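## Task

Join the two printed pieces so they match the completed example shown on the stand.

## Robot and tools

Robot: the upper body of a humanoid on a stand past the table's low-x edge, with two seven-joint arms. left_arm is on the +y side and ends in a left hand. right_arm is on the -y side and ends in a right hand. Each hand has five fingers driven by six motors. Bases: left_arm (+0.053, +0.109, +0.418) m, right_arm (+0.017, -0.087, +0.431) m.

Frame: all positions use the scene frame. z = 0 is the table top and +z is up. +x points across the table away from the robot, and +y is toward the robot's left. The table edge nearest the robot is at x = 0.18 m. A hand point can reach at most 0.62 m from its shoulder. The shoulders sit about 0.28 m above the pelvis.

Hand point: a spot 0.05 m in front of the palm. Its +z runs along the straight fingers, which extend 0.06 to 0.07 m beyond it. Its +y points out of the palm. On the right hand +x points away from the thumb; on the left hand +x points toward the thumb. A wrist bracket on the little-finger side can strike objects. A grip that wraps fully, with the thumb turned across the palm, suits objects about 0.035 to 0.065 m thick, or a handle down to about 0.025 m.

Row layout: every row holds 28 numbers, each in [-1, 1], even when only one arm moves. The left arm's 14 numbers come first, then the right arm's 14. Each arm's block is dx, dy, dz, rx, ry, rz, thumb_turn, thumb_bend, index, middle, ring, little, force_limit, speed.
- dx, dy, dz are offsets along the scene axes, measured from that arm's Hand target. 1.0 equals 0.6 m.
- rx, ry, rz together form one rotation-vector offset about the Hand target's position. 1.0 equals 180 degrees. Each control step clips orientation to within 32 degrees of the measured orientation.
- The six finger numbers are absolute targets, not offsets: -1 means open and +1 means closed. For thumb_turn, -1 places the thumb beside the palm and +1 places it across the palm.
- force_limit is the closing force at which a motor stops. It scales from about 0 N at -1 to 10 N at +1, or 15 N for the two thumb motors.
- speed for the fingers rises from nearly 0 at -1 to full at +0.48 and stays full up to +1.
- There is no 'unchanged' value. To keep a hand as it is, resend the eight hand numbers from its last executed row. If nothing has been sent to that hand yet, send its hand_measured values, then hand_force_limit and hand_speed.
- Six zeros for the pose keep that arm on its current Hand target.

execute_actions(actions, cameras): actions is a list of actions. Each action is a table of up to 15 rows, and each row is one control step of 1/30 s. A shorter table repeats its last row. Every row's offsets count from the Hand target at the start of that action, not from the previous row. Sending the same offset again therefore moves the arm further. An empty actions list returns camera images and the full state.

move(target, speed, blend, blocking, cameras): target is a single 28-number row, or a list of up to 15 rows. Each row's offsets count from the same starting Hand targets. speed is the top path speed in m/s, from 0.002 to 1.8, default 0.25; rotation is capped at twice that in rad/s. Give one speed, or one per target. blend is a corner-rounding radius in m, 0 by default, meaning stop at each target. Paths run straight, end together, take at least 0.5 s and at most 10 s, and do not avoid obstacles. Faster moves lag and overshoot more. blocking=false returns after about 0.5 s while the motion continues. The result adds a 'move:' line with the outcome, such as done, off_target, moving, held or fault, plus any limits that acted. done means the arm rests within 3 mm and 2 degrees of its target; it does not tell you about contact.

wait(seconds, cameras): lets the scene run for 0 to 10 s; a running move carries on. stop(cameras): brakes a running move. zoom_image(camera, region): enlarges a region [x0, y0, x1, y1], in pixels, of the newest image from cam_high, cam_bench, cam_left_wrist or cam_right_wrist; the region can be at most 504 by 504. show_instructions(): shows the reference images of the finished assembly. finished_scene(scene): ends the current scene, given its number, 1 or 2; this cannot be undone.

Cameras: cam_high, cam_bench, cam_left_wrist, cam_right_wrist, each 672x504. The cameras argument takes a list of names, ["all"] for every camera, or [] for none.

Result lines: end_effector_position (m) and end_effector_quat_wxyz give where the hand point actually is. Hand target is the last commanded pose after clipping, and the next offsets count from it. The hand point often stops short of it; to close the gap, send the missing distance as an offset. hand_measured, hand_stopped_by and hand_load_n list six values each, in the same motor order as a row. hand_stopped_by shows moving, target, force, stalled or fault. hand_load_n gives force in N, positive when something pushes a finger open; a lost grip shows as a load near 0. Results also list Joint positions, Joint velocities (omitted when all are within noise) and Joint torques, which include the arm's own weight. A MOTOR HOT line appears at 90 °C; at 120 °C that arm goes limp for 30 s or more.

Gripping: close gently, with finger speed at -0.94 or lower, and a modest force_limit. To squeeze harder, raise force_limit and also send a target more closed than hand_measured. To loosen, send a target more open than hand_measured.

Avoid: dropping parts, releasing parts that are still moving, or letting anything leave the table. Do not strike fixed or heavy things, do not push hard, and do not press the arms into each other, including closing one hand on the other's fingers. Avoid large forces on the fingers and long stretched-out holds that heat the motors. An arm blocked by contact keeps pressing until you command its target back past the hand point. The finished assembly has to stay correct after the robot lets go.

Each tool is called as name(argument=value, ...), one argument or row to a line, values as JSON.

## Session

execute_actions(
  actions=[],
)

zoom_image(
  camera="cam_high",
  region=[290, 280, 560, 480],
)

zoom_image(
  camera="cam_bench",
  region=[230, 40, 480, 400],
)

Scene clock: 0.00 s.
left_arm: end_effector_position=(+0.1667, +0.1148, +0.5227) hand_measured=(-1.000, -1.000, -1.000, -1.000, -1.000, -1.000) hand_load_n=(+0.0, +0.0, +0.0, +0.0, +0.0, +0.0) hand_stopped_by=(target, target, target, target, target, target) hand_force_limit=0.00 hand_speed=-0.80 end_effector_quat_wxyz=(+0.147, +0.038, -0.129, +0.980) | right_arm: end_effector_position=(+0.1242, -0.1185, +0.5384) hand_measured=(-1.000, -1.000, -1.000, -1.000, -1.000, -1.000) hand_load_n=(+0.0, +0.0, +0.0, +0.0, +0.0, +0.0) hand_stopped_by=(target, target, target, target, target, target) hand_force_limit=0.00 hand_speed=-0.80 end_effector_quat_wxyz=(+0.980, -0.185, +0.070, -0.033)
Joint positions: left_arm=[-0.08 0.5 0.23 -0.53 -0.57 -1 -0.31] | right_arm=[-0.08 -0.5 -0.23 -0.53 0.57 -1 0.31]
Joint velocities: within noise
Joint torques (N m): no reading
Hand target: left_arm +0.1667, +0.1148, +0.5227; +0.147, +0.038, -0.129, +0.980 | right_arm +0.1242, -0.1185, +0.5384; +0.980, -0.185, +0.070, -0.033

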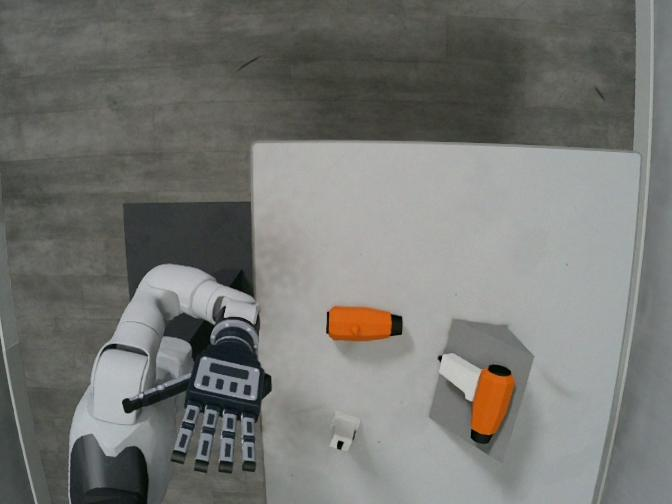

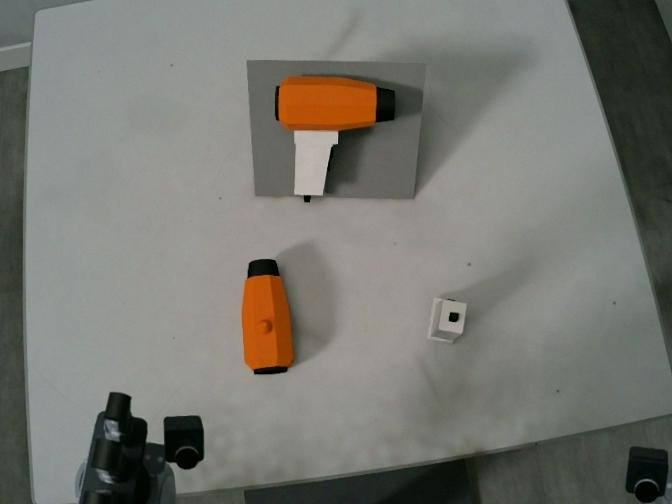

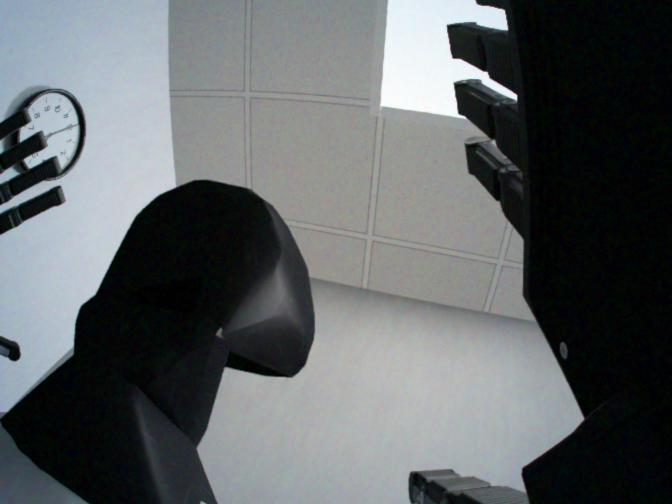

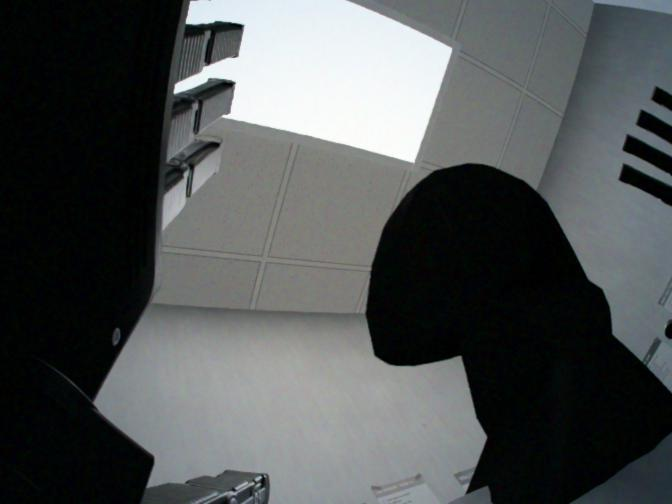

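Scaled by 1.867 from the camera's 672x504 image, which has a finer 960x720 frame.

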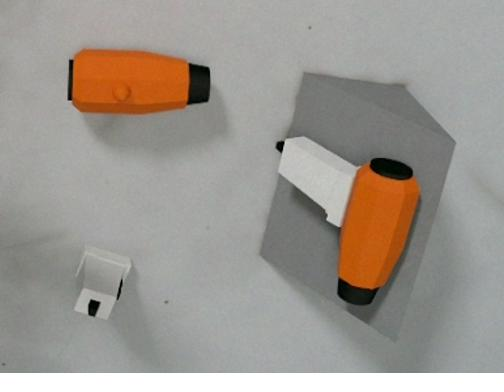

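Scaled by 1.400 from the camera's 672x504 image, which has a finer 960x720 frame.

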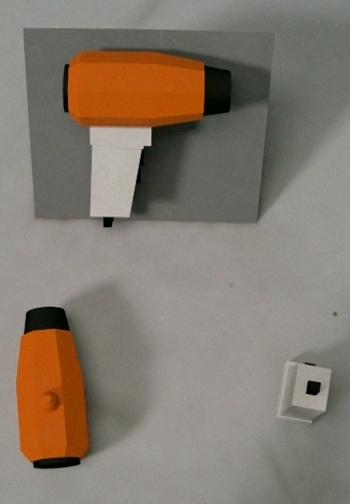

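zoom_image(
  camera="cam_high",
  region=[315, 400, 375, 460],
)

zoom_image(
  camera="cam_bench",
  region=[415, 280, 485, 350],
)

zoom_image(
  camera="cam_high",
  region=[320, 290, 410, 360],
)

zoom_image(
  camera="cam_bench",
  region=[265, 60, 405, 210],
)

zoom_image(
  camera="cam_bench",
  region=[215, 250, 335, 380],
)

Scaled by 8.400 from the camera's 672x504 image, which has a finer 960x720 frame.

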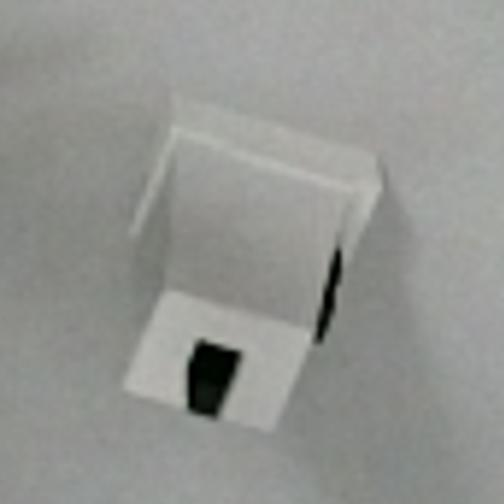

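Scaled by 7.200 from the camera's 672x504 image, which has a finer 960x720 frame.

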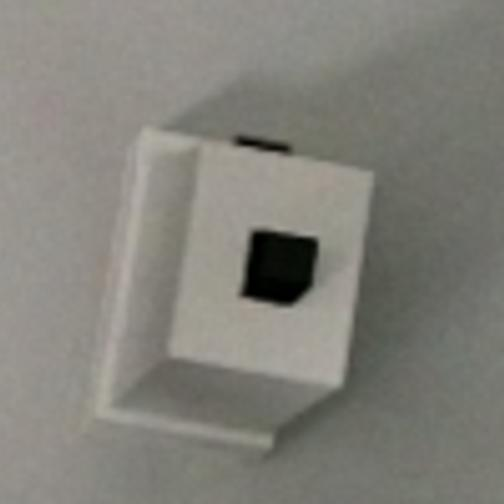

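Scaled by 5.600 from the camera's 672x504 image, which has a finer 960x720 frame.

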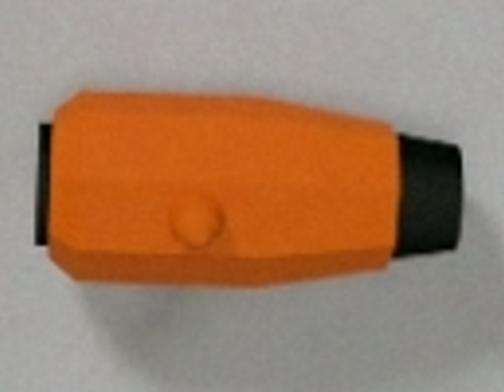

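Scaled by 3.360 from the camera's 672x504 image, which has a finer 960x720 frame.

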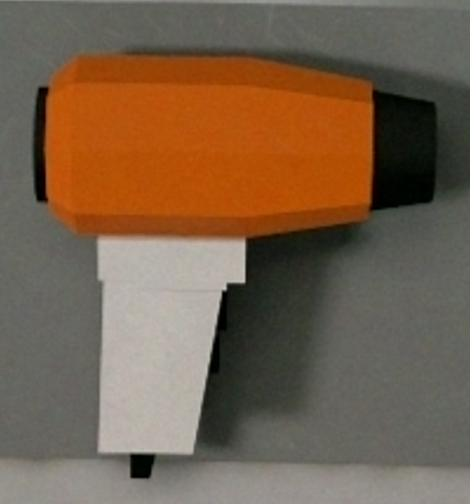

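Scaled by 3.877 from the camera's 672x504 image, which has a finer 960x720 frame.

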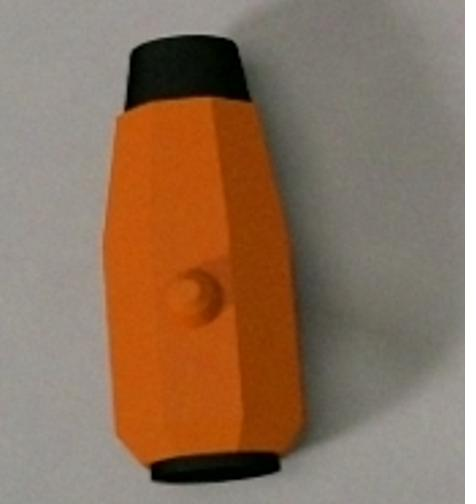

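move(
  target=[
    [0,0,0,0,0,0,-1,-1,-1,-1,-1,-1,0,-0.8,0.393,-0.136,-0.364,-0.303,0.276,-0.387,1,-0.75,-0.5,-0.5,-1,-1,-0.5,0],
    [0,0,0,0,0,0,-1,-1,-1,-1,-1,-1,0,-0.8,0.266,0.054,-0.597,-0.516,-0.098,-0.191,1,-0.75,-0.5,-0.5,-1,-1,-0.5,0],
  ],
  speed=0.4,
  cameras=["all"],
)

Scene clock: 76.07 s.
left_arm: end_effector_position=(+0.1667, +0.1148, +0.5227) hand_measured=(-1.000, -1.000, -1.000, -1.000, -1.000, -1.000) hand_load_n=(+0.0, +0.0, +0.0, +0.0, +0.0, +0.0) hand_stopped_by=(target, target, target, target, target, target) hand_force_limit=0.00 hand_speed=-0.80 end_effector_quat_wxyz=(+0.147, +0.038, -0.129, +0.980) | right_arm: end_effector_position=(+0.2838, -0.0853, +0.1817) hand_measured=(+1.000, -0.750, -0.500, -0.500, -1.000, -1.000) hand_load_n=(+0.0, +0.5, +0.0, +0.0, +0.0, +0.0) hand_stopped_by=(target, target, target, target, target, target) hand_force_limit=-0.50 hand_speed=0.00 end_effector_quat_wxyz=(-0.497, +0.789, +0.060, +0.355)
Joint positions: left_arm=[-0.08 0.5 0.23 -0.53 -0.57 -1 -0.31] | right_arm=[-0.247 -0.771 0.172 -0.254 -1.699 -0.813 -0.421]
Joint torques (N m): left_arm=[-0.7 1.72 0.41 -1.92 -0.31 -0.04 0.42] | right_arm=[-2.54 -1.38 -3.4 -2.28 0.41 0.65 -0.52]
Hand target: left_arm +0.1667, +0.1148, +0.5227; +0.147, +0.038, -0.129, +0.980 | right_arm +0.2838, -0.0861, +0.1802; -0.495, +0.791, +0.063, +0.353
Off the commanded pose: left_arm 0.000 m, 0 deg | right_arm 0.002 m, 0 deg.
move: done

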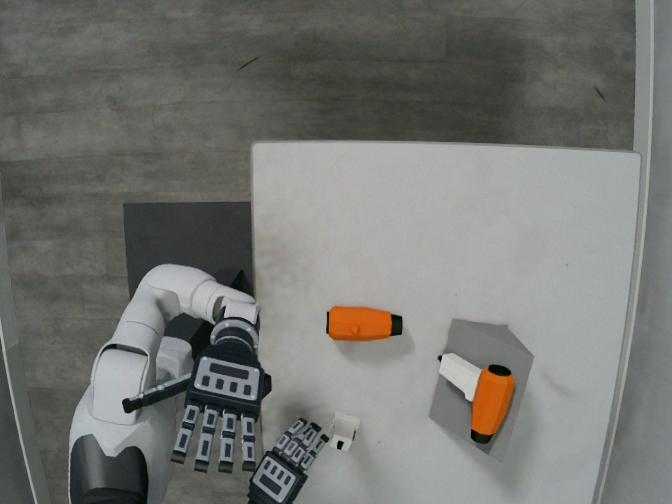

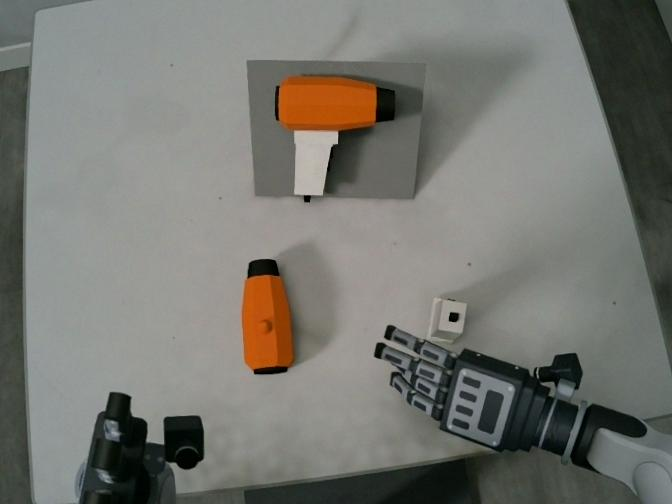

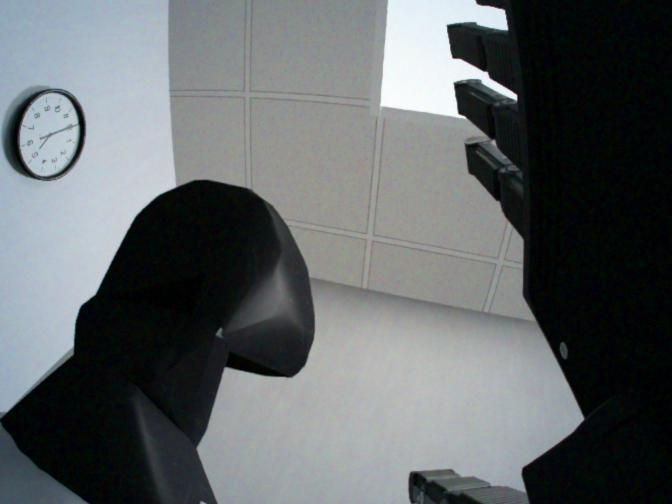

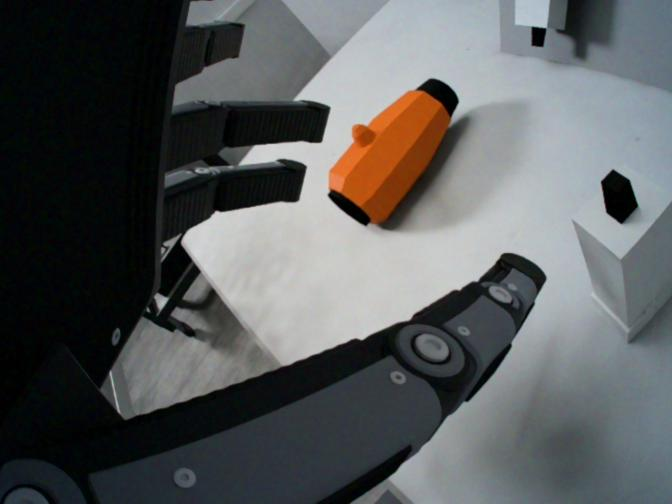

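zoom_image(
  camera="cam_high",
  region=[240, 400, 370, 504],
)

zoom_image(
  camera="cam_right_wrist",
  region=[320, 60, 672, 360],
)

Scaled by 3.877 from the camera's 672x504 image, which has a finer 960x720 frame.

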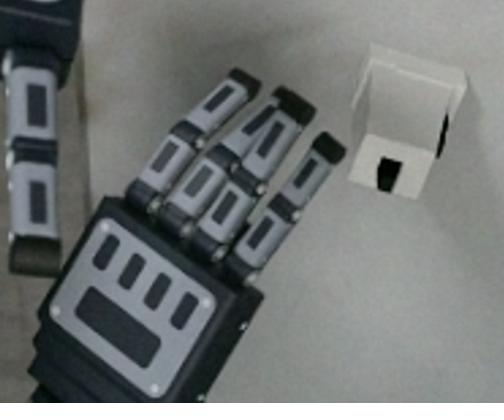

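Scaled by 1.432 from the camera's 672x504 image, which has a finer 960x720 frame.

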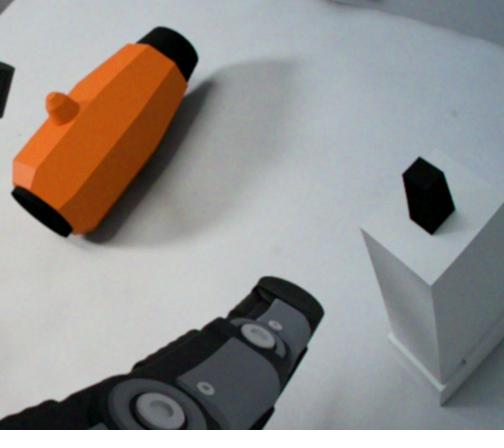

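move(
  target=[0,0,0,0,0,0,-1,-1,-1,-1,-1,-1,0,-0.8,0.060,-0.030,-0.100,0,0,0,1,-0.75,-0.5,-0.5,-1,-1,-0.5,0],
  speed=0.15,
  cameras=["all"],
)

zoom_image(
  camera="cam_high",
  region=[270, 390, 380, 490],
)

Scene clock: 89.10 s.
left_arm: end_effector_position=(+0.1667, +0.1148, +0.5227) hand_measured=(-1.000, -1.000, -1.000, -1.000, -1.000, -1.000) hand_load_n=(+0.0, +0.0, +0.0, +0.0, +0.0, +0.5) hand_stopped_by=(target, target, target, target, target, target) hand_force_limit=0.00 hand_speed=-0.80 end_effector_quat_wxyz=(+0.147, +0.038, -0.129, +0.980) | right_arm: end_effector_position=(+0.3188, -0.1068, +0.1202) hand_measured=(+1.000, -0.750, -0.500, -0.500, -1.000, -1.000) hand_load_n=(+0.0, +0.0, +0.0, +0.0, +0.0, +0.0) hand_stopped_by=(target, target, target, target, target, target) hand_force_limit=-0.50 hand_speed=0.00 end_effector_quat_wxyz=(-0.493, +0.793, +0.060, +0.353)
Joint positions: left_arm=[-0.08 0.5 0.23 -0.53 -0.57 -1 -0.31] | right_arm=[-0.456 -0.679 0.412 0.276 -1.968 -0.587 -0.77]
Joint torques (N m): left_arm=[-0.54 2 0.55 -1.9 0.17 -0.06 0.39] | right_arm=[-3.11 -0.79 -3.27 -2.26 -0.05 0.87 -0.59]
Hand target: left_arm +0.1667, +0.1148, +0.5227; +0.147, +0.038, -0.129, +0.980 | right_arm +0.3198, -0.1041, +0.1202; -0.495, +0.791, +0.063, +0.353
Off the commanded pose: left_arm 0.000 m, 0 deg | right_arm 0.003 m, 0 deg.
joint sent to its limit (right arm) — joint 5 (wrist roll), lower limit. The joint targets still meet the commanded pose.
move: done

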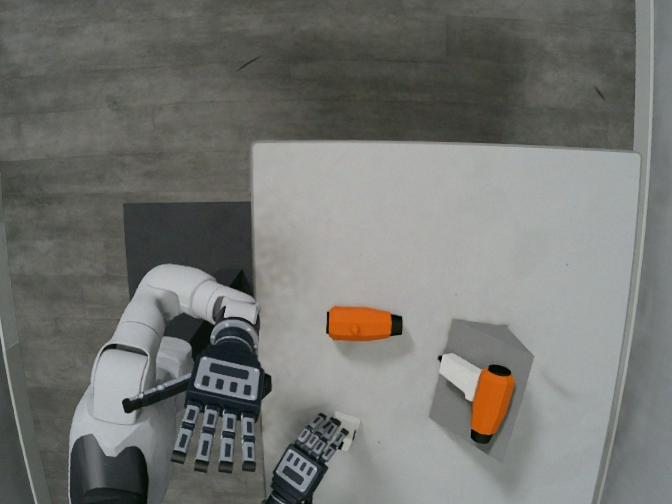

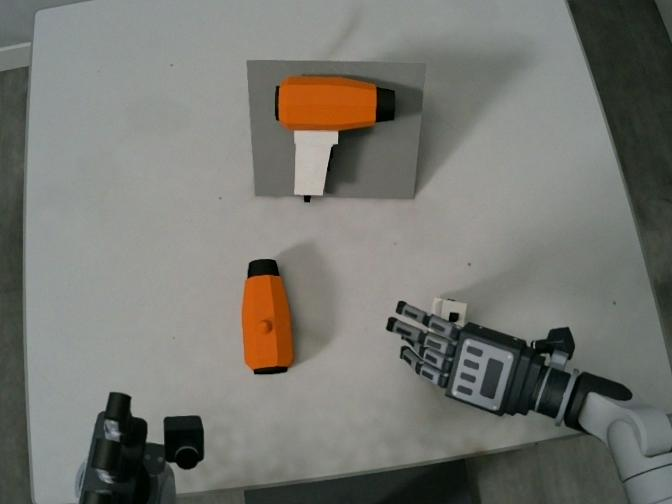

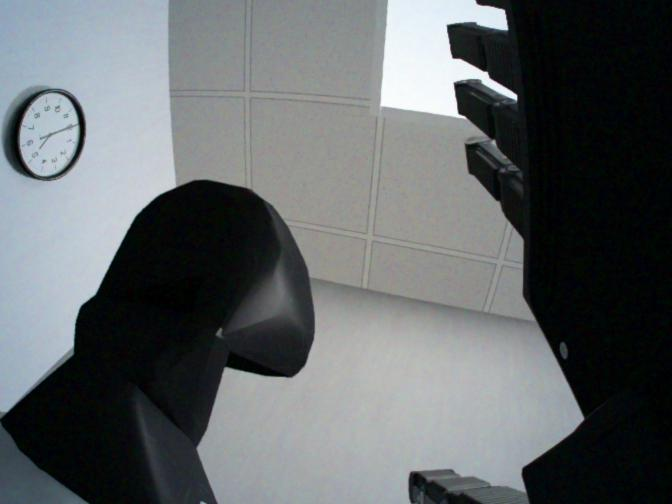

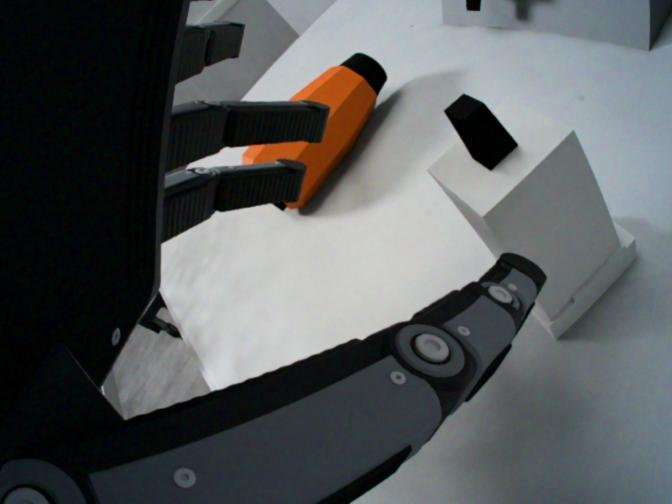

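Scaled by 4.582 from the camera's 672x504 image, which has a finer 960x720 frame.

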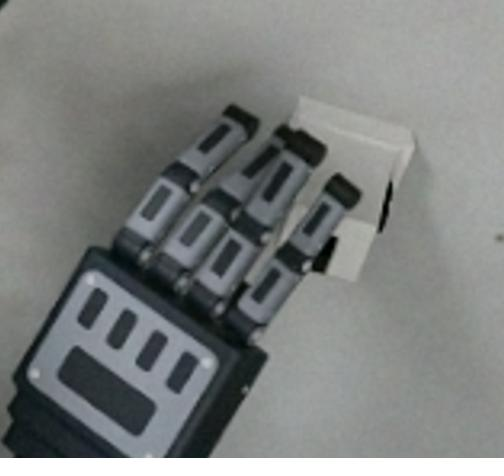

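move(
  target=[0,0,0,0,0,0,-1,-1,-1,-1,-1,-1,0,-0.8,0.014,-0.038,-0.032,0,0,0,1,-0.75,-0.5,-0.5,-1,-1,-0.5,0],
  speed=0.08,
  cameras=["all"],
)

zoom_image(
  camera="cam_high",
  region=[290, 390, 380, 480],
)

zoom_image(
  camera="cam_bench",
  region=[370, 260, 500, 390],
)

Scene clock: 120.60 s.
left_arm: end_effector_position=(+0.1667, +0.1148, +0.5227) hand_measured=(-1.000, -1.000, -1.000, -1.000, -1.000, -1.000) hand_load_n=(+0.0, +0.0, +0.0, +0.0, +0.0, +0.0) hand_stopped_by=(target, target, target, target, target, target) hand_force_limit=0.00 hand_speed=-0.80 end_effector_quat_wxyz=(+0.147, +0.038, -0.129, +0.980) | right_arm: end_effector_position=(+0.3271, -0.1287, +0.1007) hand_measured=(+1.000, -0.750, -0.500, -0.500, -1.000, -1.000) hand_load_n=(+0.0, +0.0, +0.0, +0.0, -0.5, +0.0) hand_stopped_by=(target, target, target, target, target, target) hand_force_limit=-0.50 hand_speed=0.00 end_effector_quat_wxyz=(-0.494, +0.792, +0.059, +0.353)
Joint positions: left_arm=[-0.08 0.5 0.23 -0.53 -0.57 -1 -0.31] | right_arm=[-0.571 -0.679 0.56 0.578 -1.968 -0.44 -0.957]
Joint torques (N m): left_arm=[-0.64 2.04 0.8 -1.86 0.02 -0.08 0.37] | right_arm=[-3.54 -1 -2.99 -1.37 0.49 0.8 -0.56]
Hand target: left_arm +0.1667, +0.1148, +0.5227; +0.147, +0.038, -0.129, +0.980 | right_arm +0.3282, -0.1269, +0.1010; -0.495, +0.791, +0.063, +0.353
Off the commanded pose: left_arm 0.000 m, 0 deg | right_arm 0.002 m, 0 deg.
joint sent to its limit (right arm) — joint 5 (wrist roll), lower limit. The joint targets still meet the commanded pose.
move: done

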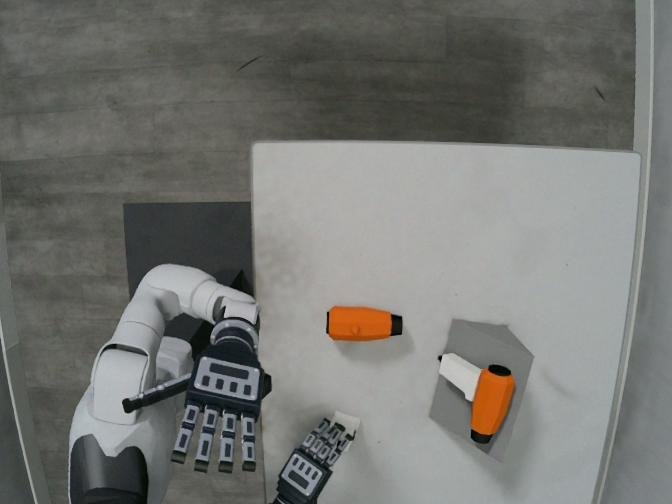

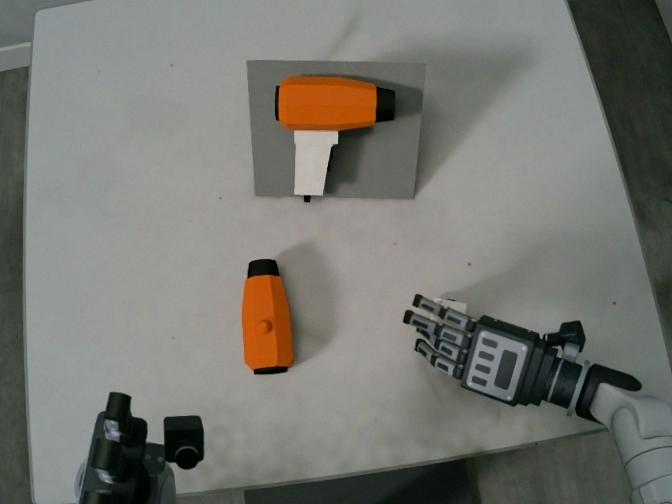

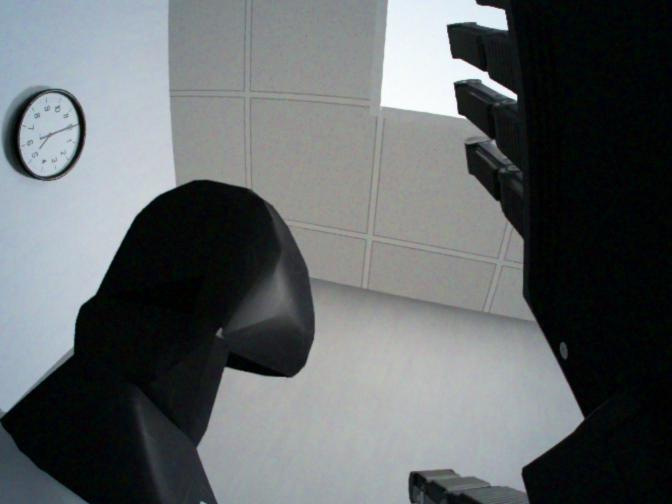

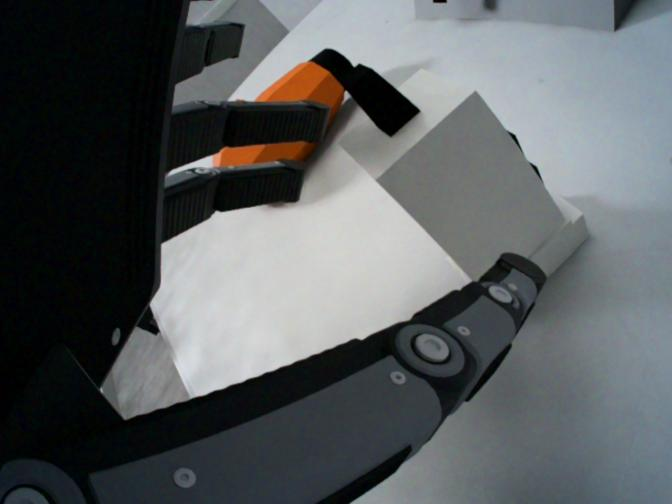

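Scaled by 5.600 from the camera's 672x504 image, which has a finer 960x720 frame.

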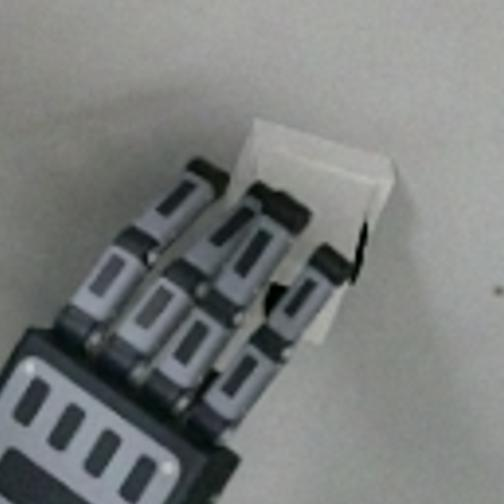

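Scaled by 3.877 from the camera's 672x504 image, which has a finer 960x720 frame.

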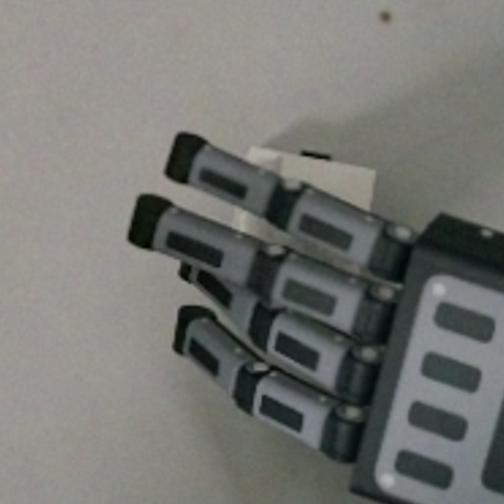

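move(
  target=[0,0,0,0,0,0,-1,-1,-1,-1,-1,-1,0,-0.8,0.021,0.004,-0.0237,0,0,0,1,-0.75,-0.5,-0.5,-1,-1,-0.5,0],
  speed=0.06,
  cameras=["all"],
)

zoom_image(
  camera="cam_high",
  region=[290, 390, 380, 480],
)

zoom_image(
  camera="cam_bench",
  region=[370, 260, 500, 390],
)

Scene clock: 164.57 s.
left_arm: end_effector_position=(+0.1667, +0.1148, +0.5227) hand_measured=(-1.000, -1.000, -1.000, -1.000, -1.000, -1.000) hand_load_n=(+0.0, +0.0, +0.0, +0.0, +0.0, +0.0) hand_stopped_by=(target, target, target, target, target, target) hand_force_limit=0.00 hand_speed=-0.80 end_effector_quat_wxyz=(+0.147, +0.038, -0.129, +0.980) | right_arm: end_effector_position=(+0.3395, -0.1279, +0.0861) hand_measured=(+1.000, -0.750, -0.500, -0.500, -1.000, -1.000) hand_load_n=(+0.0, +0.0, +0.0, +0.0, +0.0, +0.0) hand_stopped_by=(target, target, target, target, target, target) hand_force_limit=-0.50 hand_speed=0.00 end_effector_quat_wxyz=(-0.493, +0.793, +0.058, +0.354)
Joint positions: left_arm=[-0.08 0.5 0.23 -0.53 -0.57 -1 -0.31] | right_arm=[-0.681 -0.597 0.662 0.823 -1.968 -0.347 -1.044]
Joint torques (N m): left_arm=[-0.43 1.99 0.41 -2.04 -0.33 -0.01 0.41] | right_arm=[-3.68 -1.36 -2.94 -1.18 -0.23 0.75 -0.56]
Hand target: left_arm +0.1667, +0.1148, +0.5227; +0.147, +0.038, -0.129, +0.980 | right_arm +0.3408, -0.1245, +0.0868; -0.495, +0.791, +0.063, +0.353
Off the commanded pose: left_arm 0.000 m, 0 deg | right_arm 0.004 m, 1 deg.
joint sent to its limit (right arm) — joint 5 (wrist roll), lower limit. The joint targets still meet the commanded pose.
move: off_target (right_arm)

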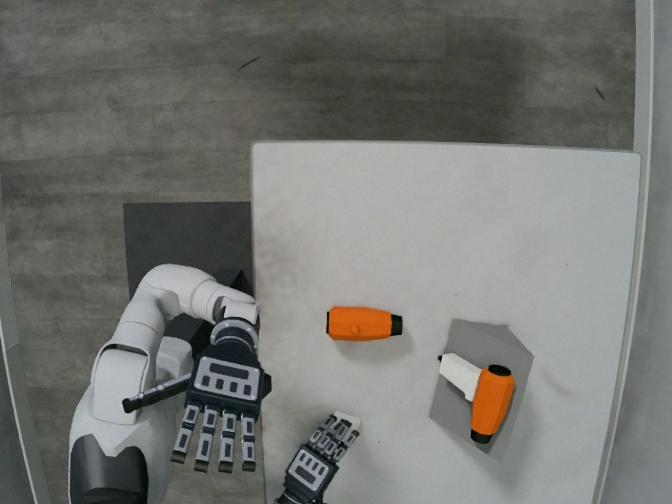

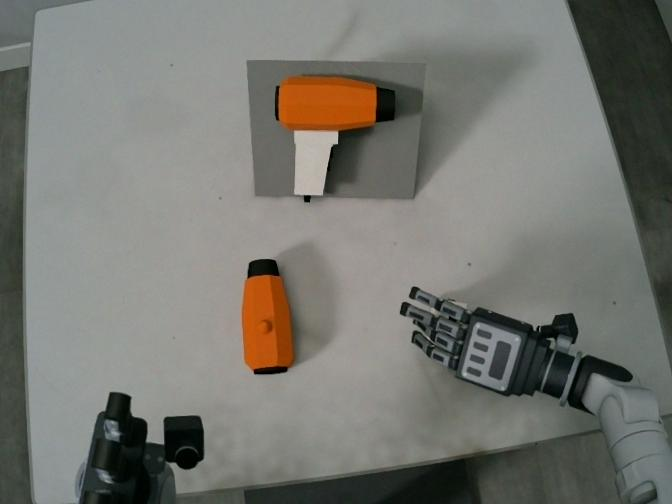

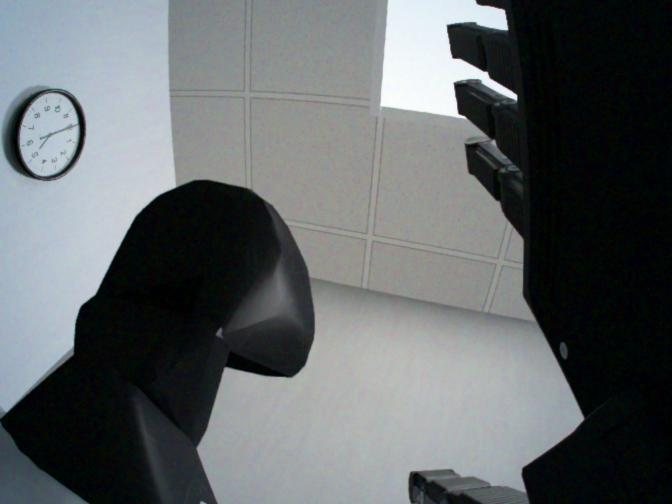

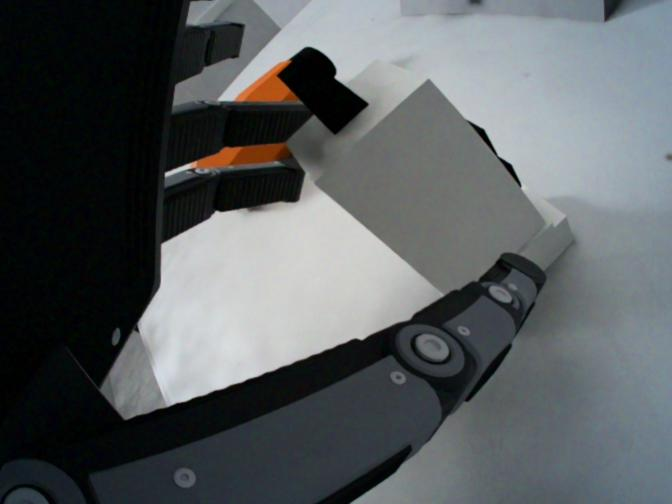

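Scaled by 5.600 from the camera's 672x504 image, which has a finer 960x720 frame.

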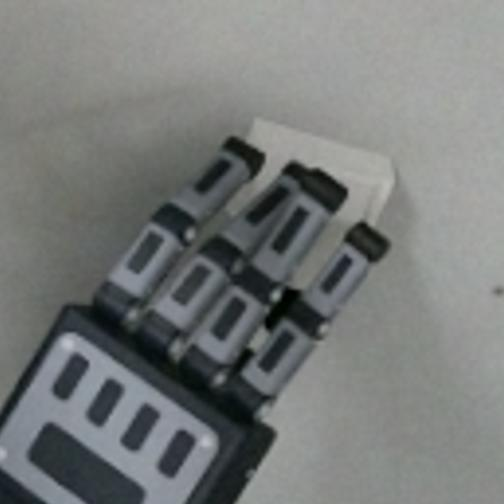

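Scaled by 3.877 from the camera's 672x504 image, which has a finer 960x720 frame.

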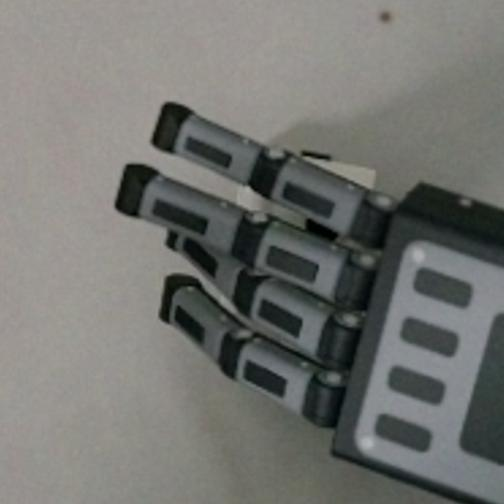

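move(
  target=[0,0,0,0,0,0,-1,-1,-1,-1,-1,-1,0,-0.8,0.023,-0.005,-0.0163,0,0,0,1,-0.75,-0.5,-0.5,-1,-1,-0.5,0],
  speed=0.05,
  cameras=["all"],
)

zoom_image(
  camera="cam_high",
  region=[290, 390, 380, 480],
)

zoom_image(
  camera="cam_right_wrist",
  region=[160, 40, 600, 340],
)

Scene clock: 185.47 s.
left_arm: end_effector_position=(+0.1667, +0.1148, +0.5227) hand_measured=(-1.000, -1.000, -1.000, -1.000, -1.000, -1.000) hand_load_n=(+0.0, +0.0, +0.0, +0.0, +0.0, +0.0) hand_stopped_by=(target, target, target, target, target, target) hand_force_limit=0.00 hand_speed=-0.80 end_effector_quat_wxyz=(+0.147, +0.038, -0.129, +0.980) | right_arm: end_effector_position=(+0.3528, -0.1310, +0.0756) hand_measured=(+1.000, -0.750, -0.500, -0.500, -1.000, -1.000) hand_load_n=(+0.0, +0.0, +0.0, +0.0, +0.0, +0.0) hand_stopped_by=(target, target, target, target, target, target) hand_force_limit=-0.50 hand_speed=0.00 end_effector_quat_wxyz=(-0.492, +0.793, +0.056, +0.354)
Joint positions: left_arm=[-0.08 0.5 0.23 -0.53 -0.57 -1 -0.31] | right_arm=[-0.847 -0.454 0.764 1.247 -1.968 -0.236 -1.228]
Joint torques (N m): left_arm=[-0.62 1.98 -0.03 -1.79 -0.43 -0.05 0.42] | right_arm=[-4.16 -0.99 -2 -1.02 -0.11 0.7 -0.61]
Hand target: left_arm +0.1667, +0.1148, +0.5227; +0.147, +0.038, -0.129, +0.980 | right_arm +0.3546, -0.1275, +0.0770; -0.495, +0.791, +0.063, +0.353
Off the commanded pose: left_arm 0.000 m, 0 deg | right_arm 0.004 m, 1 deg.
joint sent to its limit (right arm) — joint 5 (wrist roll), lower limit. The joint targets still meet the commanded pose.
move: off_target (right_arm)

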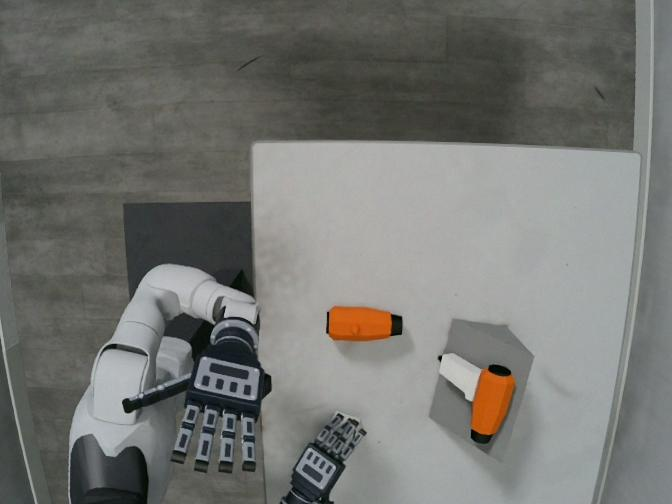

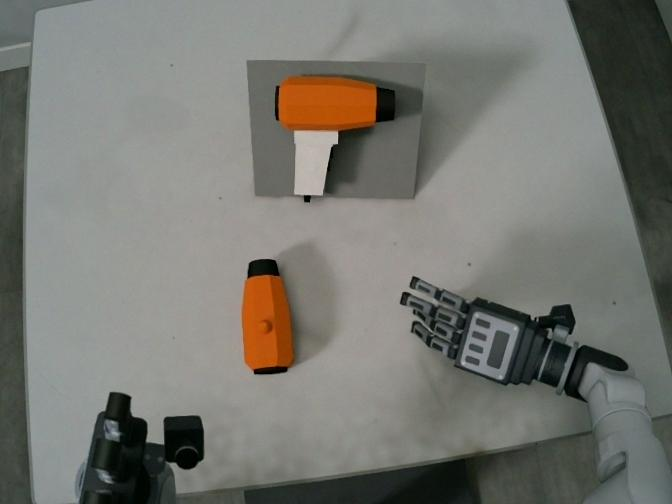

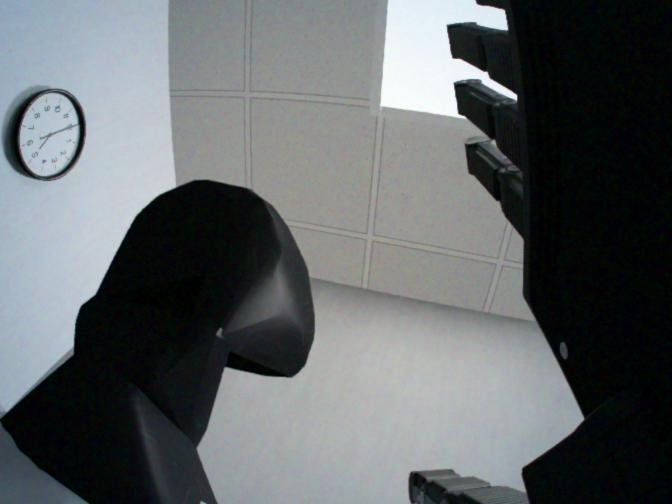

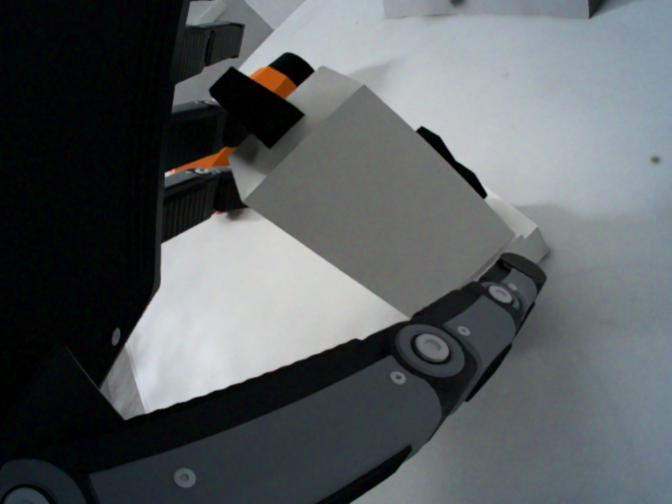

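Scaled by 5.600 from the camera's 672x504 image, which has a finer 960x720 frame.

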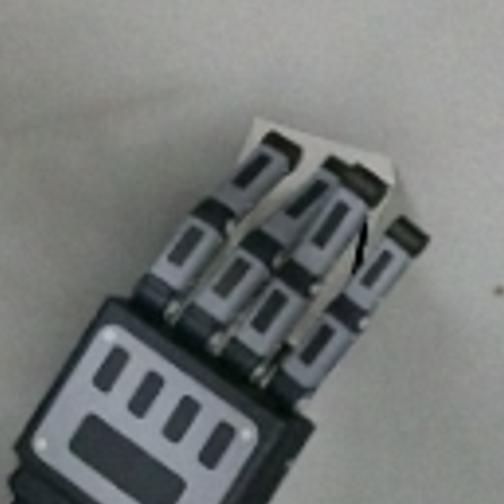

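Scaled by 1.145 from the camera's 672x504 image, which has a finer 960x720 frame.

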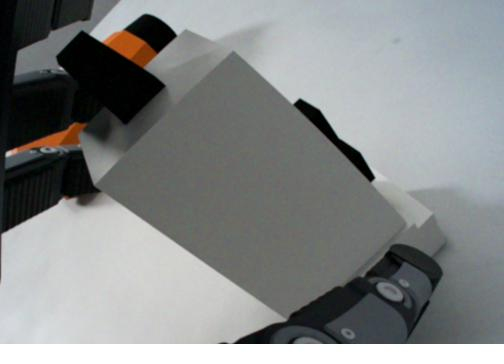

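move(
  target=[0,0,0,0,0,0,-1,-1,-1,-1,-1,-1,0,-0.8,0.003,0.004,0.02,0,0,0,1,-0.75,-0.5,-0.5,-1,-1,-0.5,0],
  speed=0.05,
  cameras=["cam_right_wrist"],
)

Scene clock: 200.93 s.
left_arm: end_effector_position=(+0.1667, +0.1148, +0.5227) hand_measured=(-1.000, -1.000, -1.000, -1.000, -1.000, -1.000) hand_load_n=(+0.0, +0.0, +0.0, +0.0, +0.0, +0.5) hand_stopped_by=(target, target, target, target, target, target) hand_force_limit=0.00 hand_speed=-0.80 end_effector_quat_wxyz=(+0.147, +0.038, -0.129, +0.980) | right_arm: end_effector_position=(+0.3584, -0.1218, +0.0906) hand_measured=(+1.000, -0.750, -0.500, -0.500, -1.000, -1.000) hand_load_n=(+0.0, +0.5, +0.0, +0.0, +0.0, +0.0) hand_stopped_by=(target, target, target, target, target, target) hand_force_limit=-0.50 hand_speed=0.00 end_effector_quat_wxyz=(-0.497, +0.790, +0.069, +0.353)
Joint positions: left_arm=[-0.08 0.5 0.23 -0.53 -0.57 -1 -0.31] | right_arm=[-0.82 -0.527 0.753 1.031 -1.941 -0.31 -1.124]
Joint torques (N m): left_arm=[-0.67 1.81 0.72 -1.66 -0.33 0.01 0.32] | right_arm=[-3.37 -1.82 -3.46 -2.21 0.47 0.37 -0.23]
Hand target: left_arm +0.1667, +0.1148, +0.5227; +0.147, +0.038, -0.129, +0.980 | right_arm +0.3564, -0.1251, +0.0890; -0.495, +0.791, +0.063, +0.353
Off the commanded pose: left_arm 0.000 m, 0 deg | right_arm 0.004 m, 1 deg.
move: off_target (right_arm)
Images, in order (width x height): cam_right_wrist 672x504.

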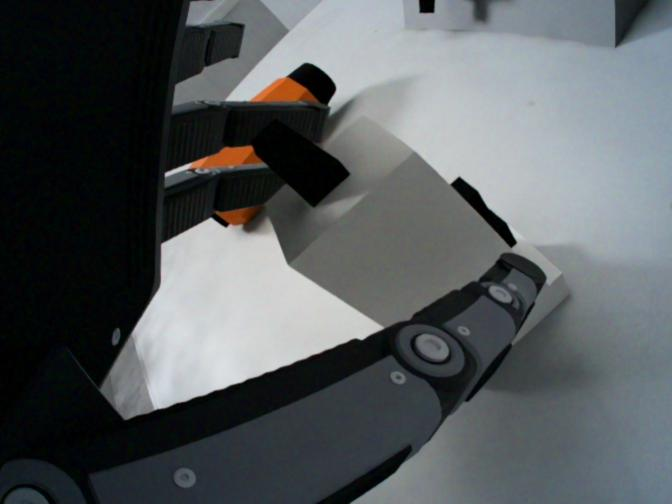

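move(
  target=[0,0,0,0,0,0,-1,-1,-1,-1,-1,-1,0,-0.8,0,0,0,0,0,0,1,-0.5,-0.3,-0.3,-1,-1,-0.8,-0.8],
  speed=0.05,
  cameras=["cam_right_wrist","cam_high"],
)

zoom_image(
  camera="cam_right_wrist",
  region=[160, 80, 600, 380],
)

Scene clock: 208.13 s.
left_arm: end_effector_position=(+0.1667, +0.1148, +0.5227) hand_measured=(-1.000, -1.000, -1.000, -1.000, -1.000, -1.000) hand_load_n=(+0.0, +0.0, +0.0, +0.0, +0.0, +0.5) hand_stopped_by=(target, target, target, target, target, target) hand_force_limit=0.00 hand_speed=-0.80 end_effector_quat_wxyz=(+0.147, +0.038, -0.129, +0.980) | right_arm: end_effector_position=(+0.3584, -0.1219, +0.0905) hand_measured=(+1.000, -0.500, -0.300, -0.300, -1.000, -1.000) hand_load_n=(+0.0, +0.0, +0.0, +0.0, +0.0, +0.0) hand_stopped_by=(target, target, target, target, target, target) hand_force_limit=-0.80 hand_speed=-0.80 end_effector_quat_wxyz=(-0.496, +0.790, +0.069, +0.353)
Joint positions: left_arm=[-0.08 0.5 0.23 -0.53 -0.57 -1 -0.31] | right_arm=[-0.82 -0.527 0.753 1.031 -1.941 -0.311 -1.123]
Joint torques (N m): left_arm=[-1.05 1.99 0.37 -1.76 -0.09 -0.07 0.32] | right_arm=[-2.91 -1.83 -3.25 -2.38 0.62 0.41 -0.19]
Hand target: left_arm +0.1667, +0.1148, +0.5227; +0.147, +0.038, -0.129, +0.980 | right_arm +0.3564, -0.1251, +0.0890; -0.495, +0.791, +0.063, +0.353
Off the commanded pose: left_arm 0.000 m, 0 deg | right_arm 0.004 m, 1 deg.
move: off_target (right_arm)
Images, in order (width x height): cam_high 672x504, cam_right_wrist 672x504.

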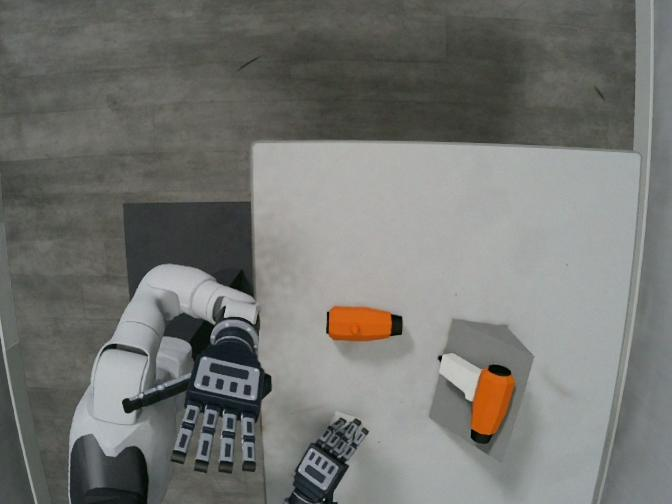

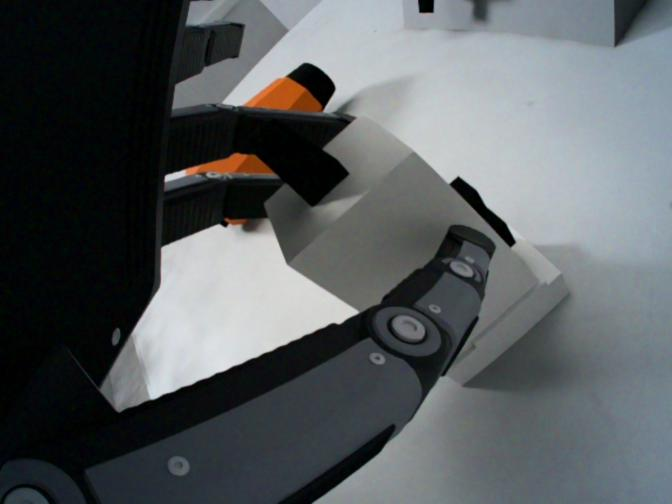

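Scaled by 1.145 from the camera's 672x504 image, which has a finer 960x720 frame.

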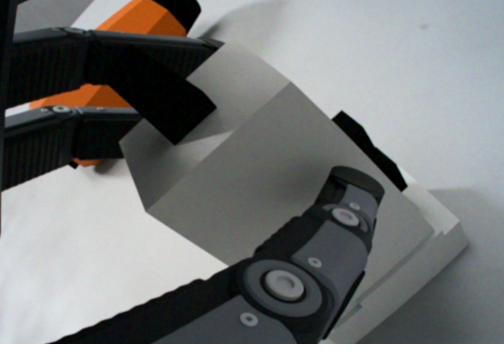

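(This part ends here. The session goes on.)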